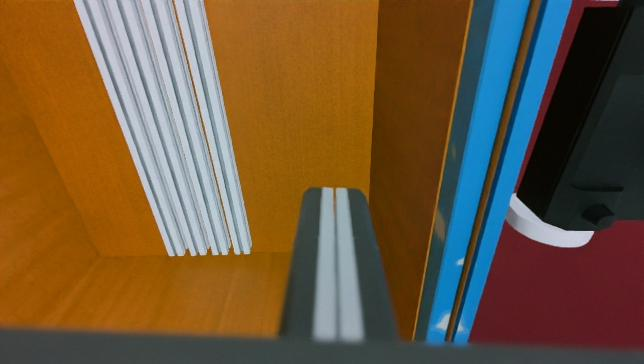

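{"fn": "move", "kwargs": {
  "target": {"side": "right", "x": 0.67, "y": -0.15, "z": 0.75, "quat_wxyz": [1, 0, 0, 0]},
  "min_time_s": 1
}}

{"fn": "move", "kwargs": {
  "joints": {"torso_squat_rad": 0.9, "torso_shift_rad": 0.3, "torso_pitch_rad": 0.85},
  "min_time_s": 4,
  "cameras": ["head_camera", "right_wrist_camera"]
}}

Scene clock: 258.07 s.
Joint torques (N m): left_arm=[15.98 0.06 1.01 7.84 -0.09 0.9 0.08] | right_arm=[-23.57 -6.29 -1.44 -8.59 0.02 0.2 -0.23]
External joint torques (N m): left_arm=[-2.35 -0.74 0.81 0.46 -0.09 -0.18 0.04] | right_arm=[-1.64 -0.35 -2.09 -0.3 -0.22 0.26 -0.23]
Wrist force (N): left_arm=[4.3 0.2 -6.4] | right_arm=[-0.7 1.2 -5.2]
Wrist torque (N m): left_arm=[-0.24 0.38 0.06] | right_arm=[-0.16 0.03 0.07]
Wrist force, peak (N): left_arm=[5.6 1.3 -7.2] | right_arm=[-0.6 0.7 -6.0]
move: done
base_odometry: x=+0.240 y=-0.120 heading=-0.001
lidar_m: 0.44 0.47 0.96 4.13 1.94 1.35 1.27 1.33 1.75 4.13 0.69 0.47
base_status: not commanded
joint_positions: torso_squat_rad=+0.500 torso_shift_rad=+0.250 torso_pitch_rad=+0.750 torso_yaw_rad=+0.000 left_shoulder_pitch_rad=+0.049 left_shoulder_roll_rad=+0.015 left_shoulder_yaw_rad=+0.041 left_elbow_rad=-0.149 left_forearm_roll_rad=+0.010 left_wrist_pitch_rad=-0.019 left_hand_roll_rad=+0.045 left_gripper_m=+0.099 right_shoulder_pitch_rad=-1.629 right_shoulder_roll_rad=-0.235 right_shoulder_yaw_rad=-0.305 right_elbow_rad=-0.772 right_forearm_roll_rad=+0.051 right_wrist_pitch_rad=+1.610 right_hand_roll_rad=-0.123 right_gripper_m=+0.000 head_pan_rad=+0.000 head_tilt_rad=+0.500
joint_status: all done
wheel_motors_off: 0
motor_effort: left_wheel=+5(6) right_wheel=-5(7)
chest: x=+0.1350 y=+0.0001 z=+1.1021 quat_wxyz=(+0.930, +0.000, +0.366, +0.000) (m; base frame)
left_hand: x=-0.3005 y=+0.2354 z=+0.5734 quat_wxyz=(+0.950, +0.028, +0.308, +0.048) (m; base frame)
right_hand: x=+0.6694 y=-0.1500 z=+0.7501 quat_wxyz=(+1.000, +0.000, -0.002, +0.000) (m; base frame)
right_hand_status: reached (checked arc, planned for 1.0 s): 1 mm and 0.3 deg off.
pictures: none

Scene clock: 262.37 s.
Joint torques (N m): left_arm=[17.73 -0.11 0.86 8.65 -0.11 1.09 0.02] | right_arm=[-22.05 -5.47 -1.5 -8.28 -0.05 0.27 -0.39]
External joint torques (N m): left_arm=[-2.56 -0.89 0.64 0.53 -0.1 -0.15 -0.02] | right_arm=[-1.45 -0.24 -2.18 -0.31 -0.27 0.14 -0.38]
Wrist force (N): left_arm=[5.0 1.0 -6.1] | right_arm=[-0.1 1.2 -5.0]
Wrist torque (N m): left_arm=[-0.29 0.42 0.06] | right_arm=[-0.10 0.06 0.09]
Wrist force, peak (N): left_arm=[6.1 0.3 -6.4] | right_arm=[-0.5 1.2 -5.4]
move: done
base_odometry: x=+0.240 y=-0.120 heading=-0.001
lidar_m: 0.45 0.47 0.96 4.12 1.94 1.35 1.27 1.33 1.73 4.13 0.67 0.48
base_status: not commanded
joint_positions: torso_squat_rad=+0.900 torso_shift_rad=+0.300 torso_pitch_rad=+0.850 torso_yaw_rad=+0.000 left_shoulder_pitch_rad=+0.049 left_shoulder_roll_rad=+0.015 left_shoulder_yaw_rad=+0.041 left_elbow_rad=-0.149 left_forearm_roll_rad=+0.010 left_wrist_pitch_rad=-0.019 left_hand_roll_rad=+0.045 left_gripper_m=+0.099 right_shoulder_pitch_rad=-1.629 right_shoulder_roll_rad=-0.235 right_shoulder_yaw_rad=-0.305 right_elbow_rad=-0.772 right_forearm_roll_rad=+0.051 right_wrist_pitch_rad=+1.610 right_hand_roll_rad=-0.123 right_gripper_m=+0.000 head_pan_rad=+0.000 head_tilt_rad=+0.500
joint_status: all done
wheel_motors_off: 0
motor_effort: left_wheel=+4(6) right_wheel=-6(7)
chest: x=+0.1331 y=+0.0001 z=+0.9004 quat_wxyz=(+0.911, +0.000, +0.412, +0.000) (m; base frame)
left_hand: x=-0.3530 y=+0.2354 z=+0.4179 quat_wxyz=(+0.933, +0.031, +0.355, +0.047) (m; base frame)
right_hand: x=+0.6297 y=-0.1500 z=+0.4969 quat_wxyz=(+0.999, +0.000, +0.048, +0.000) (m; base frame)
pictures: head_camera, right_wrist_camera
camera_calibration:
head_camera: T_world_to_cam=[[-0.0201747, -0.999501, -0.0242865, 0.0297992], [-0.961365, 0.0260638, -0.274042, 0.616386], [0.274538, 0.0178195, -0.961411, 0.840081], [0, 0, 0, 1]] pos_world=[0.362539, -0.00125082, 0.977303]
right_wrist_camera: T_world_to_cam=[[-0.997185, -0.0291542, 0.0690761, 0.588002], [0.0100502, 0.861013, 0.508483, -0.102723], [-0.0742998, 0.507746, -0.858297, 0.621625], [0, 0, 0, 1]] pos_world=[0.633566, -0.210039, 0.545155]

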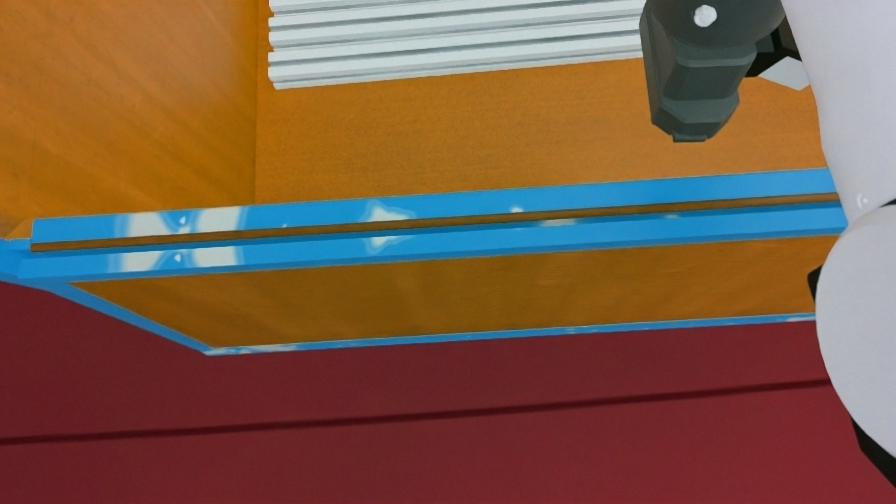

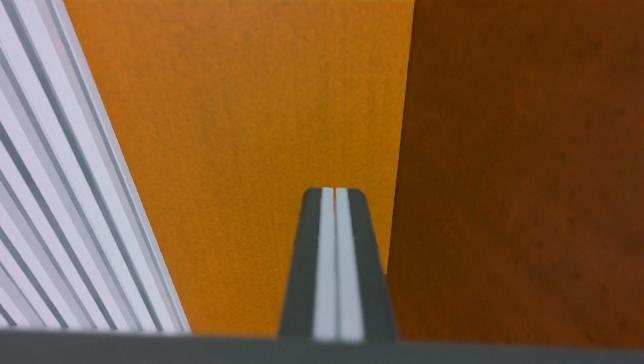

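{"fn": "move", "kwargs": {
  "joints": {"torso_squat_rad": 1.0},
  "min_time_s": 1.5
}}

{"fn": "move", "kwargs": {
  "target": {"side": "right", "x": 0.63, "y": -0.15, "z": 0.42, "quat_wxyz": [1, 0, 0, 0]},
  "min_time_s": 1.5,
  "cameras": ["right_wrist_camera"]
}}

{"fn": "move", "kwargs": {
  "target": {"side": "right", "x": 0.63, "y": -0.15, "z": 0.40, "quat_wxyz": [1, 0, 0, 0]},
  "min_time_s": 1
}}

Scene clock: 266.30 s.
Joint torques (N m): left_arm=[17.7 -0.05 1.01 8.69 -0.1 1.14 0.14] | right_arm=[-21.52 -5.27 -1.13 -8.29 0.04 0.28 -0.24]
External joint torques (N m): left_arm=[-2.59 -0.82 0.79 0.56 -0.09 -0.1 0.1] | right_arm=[-0.91 -0.04 -1.8 -0.32 -0.17 0.15 -0.24]
Wrist force (N): left_arm=[5.1 0.8 -6.2] | right_arm=[-0.2 1.1 -4.9]
Wrist torque (N m): left_arm=[-0.23 0.42 0.05] | right_arm=[-0.16 0.06 0.08]
Wrist force, peak (N): left_arm=[5.9 -0.1 -6.7] | right_arm=[0.0 1.2 -5.7]
move: done
base_odometry: x=+0.240 y=-0.120 heading=-0.001
lidar_m: 0.45 0.47 0.96 4.13 1.92 1.35 1.26 1.33 1.72 4.14 0.69 0.49
base_status: not commanded
joint_positions: torso_squat_rad=+1.000 torso_shift_rad=+0.300 torso_pitch_rad=+0.850 torso_yaw_rad=+0.000 left_shoulder_pitch_rad=+0.049 left_shoulder_roll_rad=+0.015 left_shoulder_yaw_rad=+0.041 left_elbow_rad=-0.149 left_forearm_roll_rad=+0.010 left_wrist_pitch_rad=-0.019 left_hand_roll_rad=+0.045 left_gripper_m=+0.099 right_shoulder_pitch_rad=-1.629 right_shoulder_roll_rad=-0.235 right_shoulder_yaw_rad=-0.305 right_elbow_rad=-0.772 right_forearm_roll_rad=+0.051 right_wrist_pitch_rad=+1.610 right_hand_roll_rad=-0.123 right_gripper_m=+0.000 head_pan_rad=+0.000 head_tilt_rad=+0.500
joint_status: all done
wheel_motors_off: 0
motor_effort: left_wheel=+5(5) right_wheel=-4(7)
chest: x=+0.1162 y=+0.0000 z=+0.8461 quat_wxyz=(+0.911, +0.000, +0.412, +0.000) (m; base frame)
left_hand: x=-0.3698 y=+0.2354 z=+0.3635 quat_wxyz=(+0.933, +0.031, +0.355, +0.047) (m; base frame)
right_hand: x=+0.6129 y=-0.1501 z=+0.4425 quat_wxyz=(+0.999, +0.000, +0.048, +0.000) (m; base frame)
pictures: none

Scene clock: 268.13 s.
Joint torques (N m): left_arm=[17.76 -0.31 1.14 8.62 -0.04 1.02 -0.05] | right_arm=[-19.87 -6.43 2 -8.04 0.53 -0.12 -0.34]
External joint torques (N m): left_arm=[-2.54 -1.09 0.92 0.5 -0.04 -0.23 -0.09] | right_arm=[0.66 -1.22 1.38 -0.03 0.29 -0.06 -0.34]
Wrist force (N): left_arm=[5.2 0.8 -6.6] | right_arm=[-0.8 1.0 -4.9]
Wrist torque (N m): left_arm=[-0.25 0.41 0.03] | right_arm=[-0.12 0.04 0.09]
Wrist force, peak (N): left_arm=[5.3 0.3 -7.1] | right_arm=[-0.8 1.2 -5.6]
move: done
base_odometry: x=+0.240 y=-0.120 heading=-0.001
lidar_m: 0.45 0.47 0.95 4.14 1.92 1.35 1.27 1.32 1.74 4.14 0.69 0.48
base_status: not commanded
joint_positions: torso_squat_rad=+1.000 torso_shift_rad=+0.300 torso_pitch_rad=+0.850 torso_yaw_rad=+0.000 left_shoulder_pitch_rad=+0.049 left_shoulder_roll_rad=+0.015 left_shoulder_yaw_rad=+0.041 left_elbow_rad=-0.149 left_forearm_roll_rad=+0.010 left_wrist_pitch_rad=-0.019 left_hand_roll_rad=+0.045 left_gripper_m=+0.099 right_shoulder_pitch_rad=-1.619 right_shoulder_roll_rad=-0.235 right_shoulder_yaw_rad=-0.297 right_elbow_rad=-0.706 right_forearm_roll_rad=+0.055 right_wrist_pitch_rad=+1.437 right_hand_roll_rad=-0.130 right_gripper_m=+0.000 head_pan_rad=+0.000 head_tilt_rad=+0.500
joint_status: all done
wheel_motors_off: 0
motor_effort: left_wheel=+5(6) right_wheel=-6(6)
chest: x=+0.1162 y=+0.0000 z=+0.8461 quat_wxyz=(+0.911, +0.000, +0.412, +0.000) (m; base frame)
left_hand: x=-0.3698 y=+0.2354 z=+0.3635 quat_wxyz=(+0.933, +0.031, +0.355, +0.047) (m; base frame)
right_hand: x=+0.6296 y=-0.1497 z=+0.4204 quat_wxyz=(+1.000, +0.001, -0.002, +0.000) (m; base frame)
right_hand_status: reached (checked arc, planned for 1.5 s): 1 mm and 0.2 deg off.
pictures: right_wrist_camera
camera_calibration:
right_wrist_camera: T_world_to_cam=[[-0.99915, -0.0289843, -0.0293201, 0.635803], [-0.0398631, 0.860653, 0.50763, -0.0324148], [0.0105212, 0.508367, -0.861076, 0.503694], [0, 0, 0, 1]] pos_world=[0.628671, -0.209735, 0.468816]

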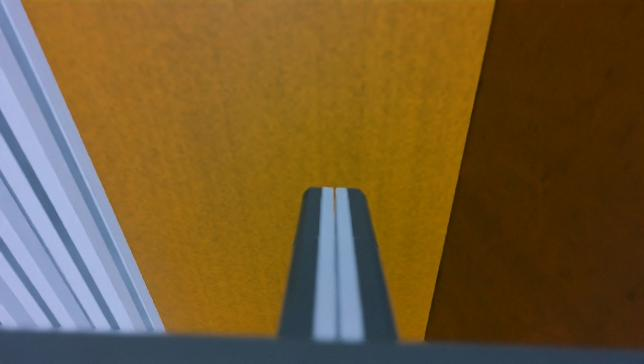

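Scene clock: 269.47 s.
Joint torques (N m): left_arm=[18.02 -0.01 1.05 8.68 -0.14 1.12 0.06] | right_arm=[-23.36 -6.23 -1.75 -7.88 -0.11 0.05 -0.35]
External joint torques (N m): left_arm=[-2.27 -0.79 0.83 0.56 -0.14 -0.12 0.02] | right_arm=[-2.58 -0.85 -2.3 -0.21 -0.35 0.11 -0.35]
Wrist force (N): left_arm=[5.7 1.2 -6.7] | right_arm=[-0.6 1.3 -5.2]
Wrist torque (N m): left_arm=[-0.29 0.49 0.05] | right_arm=[-0.16 0.07 0.08]
Wrist force, peak (N): left_arm=[5.9 1.1 -6.8] | right_arm=[-0.7 0.9 -5.7]
move: done
base_odometry: x=+0.240 y=-0.120 heading=-0.001
lidar_m: 0.45 0.47 0.96 4.14 1.93 1.35 1.27 1.33 1.73 4.14 0.68 0.48
base_status: not commanded
joint_positions: torso_squat_rad=+1.000 torso_shift_rad=+0.300 torso_pitch_rad=+0.850 torso_yaw_rad=+0.000 left_shoulder_pitch_rad=+0.049 left_shoulder_roll_rad=+0.015 left_shoulder_yaw_rad=+0.041 left_elbow_rad=-0.149 left_forearm_roll_rad=+0.010 left_wrist_pitch_rad=-0.019 left_hand_roll_rad=+0.045 left_gripper_m=+0.099 right_shoulder_pitch_rad=-1.667 right_shoulder_roll_rad=-0.253 right_shoulder_yaw_rad=-0.299 right_elbow_rad=-0.529 right_forearm_roll_rad=+0.053 right_wrist_pitch_rad=+1.308 right_hand_roll_rad=-0.136 right_gripper_m=+0.000 head_pan_rad=+0.000 head_tilt_rad=+0.500
joint_status: all done
wheel_motors_off: 0
motor_effort: left_wheel=+4(5) right_wheel=-3(6)
chest: x=+0.1162 y=+0.0000 z=+0.8461 quat_wxyz=(+0.911, +0.000, +0.412, +0.000) (m; base frame)
left_hand: x=-0.3698 y=+0.2354 z=+0.3635 quat_wxyz=(+0.933, +0.031, +0.355, +0.047) (m; base frame)
right_hand: x=+0.6292 y=-0.1500 z=+0.4001 quat_wxyz=(+1.000, +0.000, -0.003, +0.000) (m; base frame)
right_hand_status: reached (checked arc, planned for 1.0 s): 1 mm and 0.3 deg off.
pictures: none

{"fn": "move", "kwargs": {
  "target": {"side": "right", "x": 0.63, "y": -0.15, "z": 0.388, "quat_wxyz": [1, 0, 0, 0]},
  "min_time_s": 1
}}

{"fn": "move", "kwargs": {
  "target": {"side": "right", "x": 0.63, "y": -0.15, "z": 0.38, "quat_wxyz": [1, 0, 0, 0]},
  "min_time_s": 1
}}

{"fn": "move", "kwargs": {
  "target": {"side": "right", "x": 0.63, "y": -0.15, "z": 0.372, "quat_wxyz": [1, 0, 0, 0]},
  "min_time_s": 1,
  "cameras": ["head_camera", "right_wrist_camera"]
}}

Scene clock: 272.17 s.
Joint torques (N m): left_arm=[17.7 -0.1 1.12 8.6 0.03 1.14 0.03] | right_arm=[-23.74 -6.08 -2 -7.06 -0.08 0.01 -0.36]
External joint torques (N m): left_arm=[-2.59 -0.88 0.91 0.48 0.03 -0.1 -0.01] | right_arm=[-2.65 -0.5 -2.48 0.18 -0.31 0.07 -0.36]
Wrist force (N): left_arm=[5.2 1.3 -6.0] | right_arm=[-1.3 0.9 -5.0]
Wrist torque (N m): left_arm=[-0.29 0.46 0.03] | right_arm=[-0.09 -0.08 0.08]
Wrist force, peak (N): left_arm=[5.7 1.0 -6.5] | right_arm=[-1.3 1.2 -5.7]
move: done
base_odometry: x=+0.240 y=-0.120 heading=-0.001
lidar_m: 0.44 0.47 0.95 4.13 1.94 1.34 1.27 1.33 1.73 4.14 0.69 0.48
base_status: not commanded
joint_positions: torso_squat_rad=+1.000 torso_shift_rad=+0.300 torso_pitch_rad=+0.850 torso_yaw_rad=+0.000 left_shoulder_pitch_rad=+0.049 left_shoulder_roll_rad=+0.015 left_shoulder_yaw_rad=+0.041 left_elbow_rad=-0.149 left_forearm_roll_rad=+0.010 left_wrist_pitch_rad=-0.019 left_hand_roll_rad=+0.045 left_gripper_m=+0.099 right_shoulder_pitch_rad=-1.731 right_shoulder_roll_rad=-0.275 right_shoulder_yaw_rad=-0.301 right_elbow_rad=-0.346 right_forearm_roll_rad=+0.051 right_wrist_pitch_rad=+1.188 right_hand_roll_rad=-0.142 right_gripper_m=+0.000 head_pan_rad=+0.000 head_tilt_rad=+0.500
joint_status: all done
wheel_motors_off: 0
motor_effort: left_wheel=+5(5) right_wheel=-4(7)
chest: x=+0.1162 y=+0.0000 z=+0.8461 quat_wxyz=(+0.911, +0.000, +0.412, +0.000) (m; base frame)
left_hand: x=-0.3698 y=+0.2354 z=+0.3635 quat_wxyz=(+0.933, +0.031, +0.355, +0.047) (m; base frame)
right_hand: x=+0.6290 y=-0.1501 z=+0.3882 quat_wxyz=(+1.000, +0.001, -0.005, +0.000) (m; base frame)
right_hand_status: reached (checked arc, planned for 1.0 s): 1 mm and 0.6 deg off.
pictures: none

Scene clock: 273.50 s.
Joint torques (N m): left_arm=[18.11 -0.07 1.19 8.6 -0.14 1.1 0.06] | right_arm=[-23.87 -7.07 -1.9 -6.86 -0.2 -0.2 -0.23]
External joint torques (N m): left_arm=[-2.18 -0.85 0.97 0.48 -0.13 -0.14 0.02] | right_arm=[-2.78 -1.46 -2.36 0.17 -0.41 -0.1 -0.23]
Wrist force (N): left_arm=[5.4 -0.1 -6.2] | right_arm=[-0.6 0.9 -4.8]
Wrist torque (N m): left_arm=[-0.15 0.50 0.05] | right_arm=[-0.10 0.05 0.10]
Wrist force, peak (N): left_arm=[5.5 0.7 -6.9] | right_arm=[-0.9 0.9 -5.4]
move: done
base_odometry: x=+0.240 y=-0.120 heading=-0.001
lidar_m: 0.46 0.47 0.95 4.12 1.93 1.35 1.28 1.32 1.74 4.13 0.67 0.48
base_status: not commanded
joint_positions: torso_squat_rad=+1.000 torso_shift_rad=+0.300 torso_pitch_rad=+0.850 torso_yaw_rad=+0.000 left_shoulder_pitch_rad=+0.049 left_shoulder_roll_rad=+0.015 left_shoulder_yaw_rad=+0.041 left_elbow_rad=-0.149 left_forearm_roll_rad=+0.010 left_wrist_pitch_rad=-0.019 left_hand_roll_rad=+0.045 left_gripper_m=+0.099 right_shoulder_pitch_rad=-1.751 right_shoulder_roll_rad=-0.282 right_shoulder_yaw_rad=-0.301 right_elbow_rad=-0.267 right_forearm_roll_rad=+0.050 right_wrist_pitch_rad=+1.111 right_hand_roll_rad=-0.145 right_gripper_m=+0.000 head_pan_rad=+0.000 head_tilt_rad=+0.500
joint_status: all done
wheel_motors_off: 0
motor_effort: left_wheel=+5(6) right_wheel=-4(7)
chest: x=+0.1162 y=+0.0000 z=+0.8461 quat_wxyz=(+0.911, +0.000, +0.412, +0.000) (m; base frame)
left_hand: x=-0.3698 y=+0.2354 z=+0.3635 quat_wxyz=(+0.933, +0.031, +0.355, +0.047) (m; base frame)
right_hand: x=+0.6291 y=-0.1500 z=+0.3801 quat_wxyz=(+1.000, +0.002, -0.015, +0.000) (m; base frame)
right_hand_status: reached (checked arc, as near as the solve gets, planned for 1.0 s): 1 mm and 1.7 deg off.
pictures: none

Scene clock: 274.83 s.
Joint torques (N m): left_arm=[17.78 -0.12 0.98 8.6 -0.08 1.08 -0.01] | right_arm=[-19.79 -3.7 0.19 -6.91 -0.01 -0.25 0.14]
External joint torques (N m): left_arm=[-2.52 -0.89 0.76 0.48 -0.07 -0.16 -0.05] | right_arm=[1.1 1.86 -0.26 0.09 -0.23 -0.1 0.14]
Wrist force (N): left_arm=[4.8 0.1 -6.1] | right_arm=[-0.9 1.2 -4.7]
Wrist torque (N m): left_arm=[-0.15 0.40 0.01] | right_arm=[-0.14 0.01 0.07]
Wrist force, peak (N): left_arm=[5.6 0.3 -6.8] | right_arm=[-1.4 0.6 -5.3]
move: short
base_odometry: x=+0.240 y=-0.120 heading=-0.001
lidar_m: 0.45 0.47 0.96 4.15 1.93 1.35 1.27 1.32 1.74 4.14 0.68 0.47
base_status: not commanded
joint_positions: torso_squat_rad=+1.000 torso_shift_rad=+0.300 torso_pitch_rad=+0.850 torso_yaw_rad=+0.000 left_shoulder_pitch_rad=+0.049 left_shoulder_roll_rad=+0.015 left_shoulder_yaw_rad=+0.041 left_elbow_rad=-0.149 left_forearm_roll_rad=+0.010 left_wrist_pitch_rad=-0.019 left_hand_roll_rad=+0.045 left_gripper_m=+0.099 right_shoulder_pitch_rad=-1.734 right_shoulder_roll_rad=-0.278 right_shoulder_yaw_rad=-0.301 right_elbow_rad=-0.267 right_forearm_roll_rad=+0.050 right_wrist_pitch_rad=+1.070 right_hand_roll_rad=-0.144 right_gripper_m=+0.000 head_pan_rad=+0.000 head_tilt_rad=+0.500
joint_status: all done
wheel_motors_off: 0
motor_effort: left_wheel=+5(6) right_wheel=-4(7)
chest: x=+0.1162 y=+0.0000 z=+0.8461 quat_wxyz=(+0.911, +0.000, +0.412, +0.000) (m; base frame)
left_hand: x=-0.3698 y=+0.2354 z=+0.3635 quat_wxyz=(+0.933, +0.031, +0.355, +0.047) (m; base frame)
right_hand: x=+0.6296 y=-0.1502 z=+0.3726 quat_wxyz=(+1.000, +0.004, -0.026, +0.000) (m; base frame)
right_hand_status: short (checked arc, as near as the solve gets, planned for 1.0 s): 1 mm and 3.1 deg off. The place is met; only the turn is off.
pictures: head_camera, right_wrist_camera
camera_calibration:
head_camera: T_world_to_cam=[[-0.0201747, -0.999501, -0.0242865, 0.0281391], [-0.961365, 0.0260638, -0.274042, 0.585327], [0.274538, 0.0178195, -0.961411, 0.792393], [0, 0, 0, 1]] pos_world=[0.345739, -0.00125082, 0.922903]
right_wrist_camera: T_world_to_cam=[[-0.996464, -0.0283697, -0.0790863, 0.65135], [-0.0649468, 0.857242, 0.510802, 0.00644625], [0.0533047, 0.514132, -0.856053, 0.434825], [0, 0, 0, 1]] pos_world=[0.626288, -0.210605, 0.420454]

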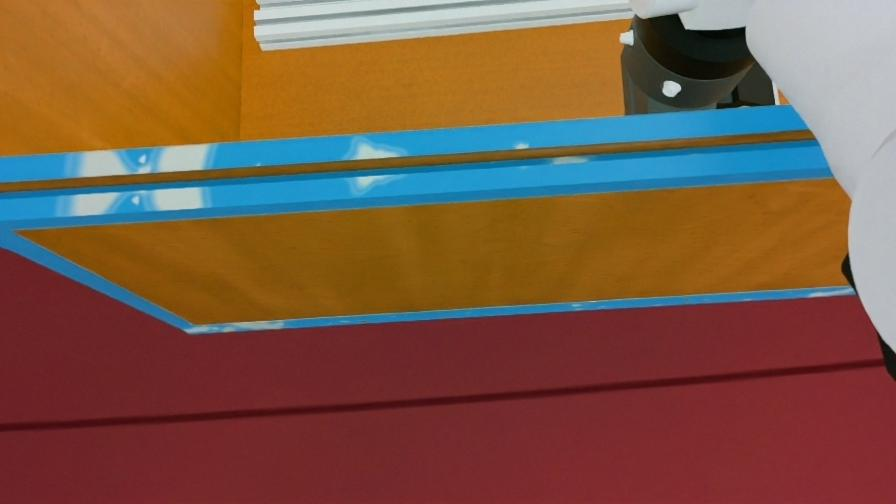

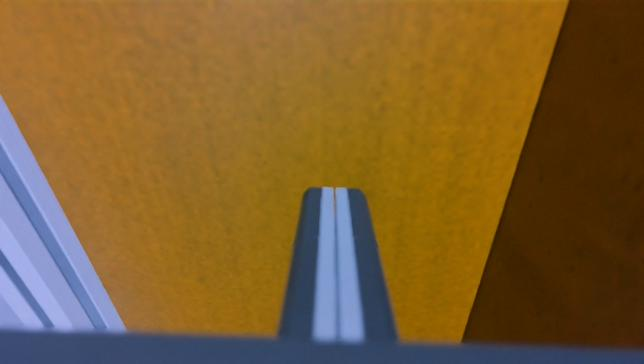

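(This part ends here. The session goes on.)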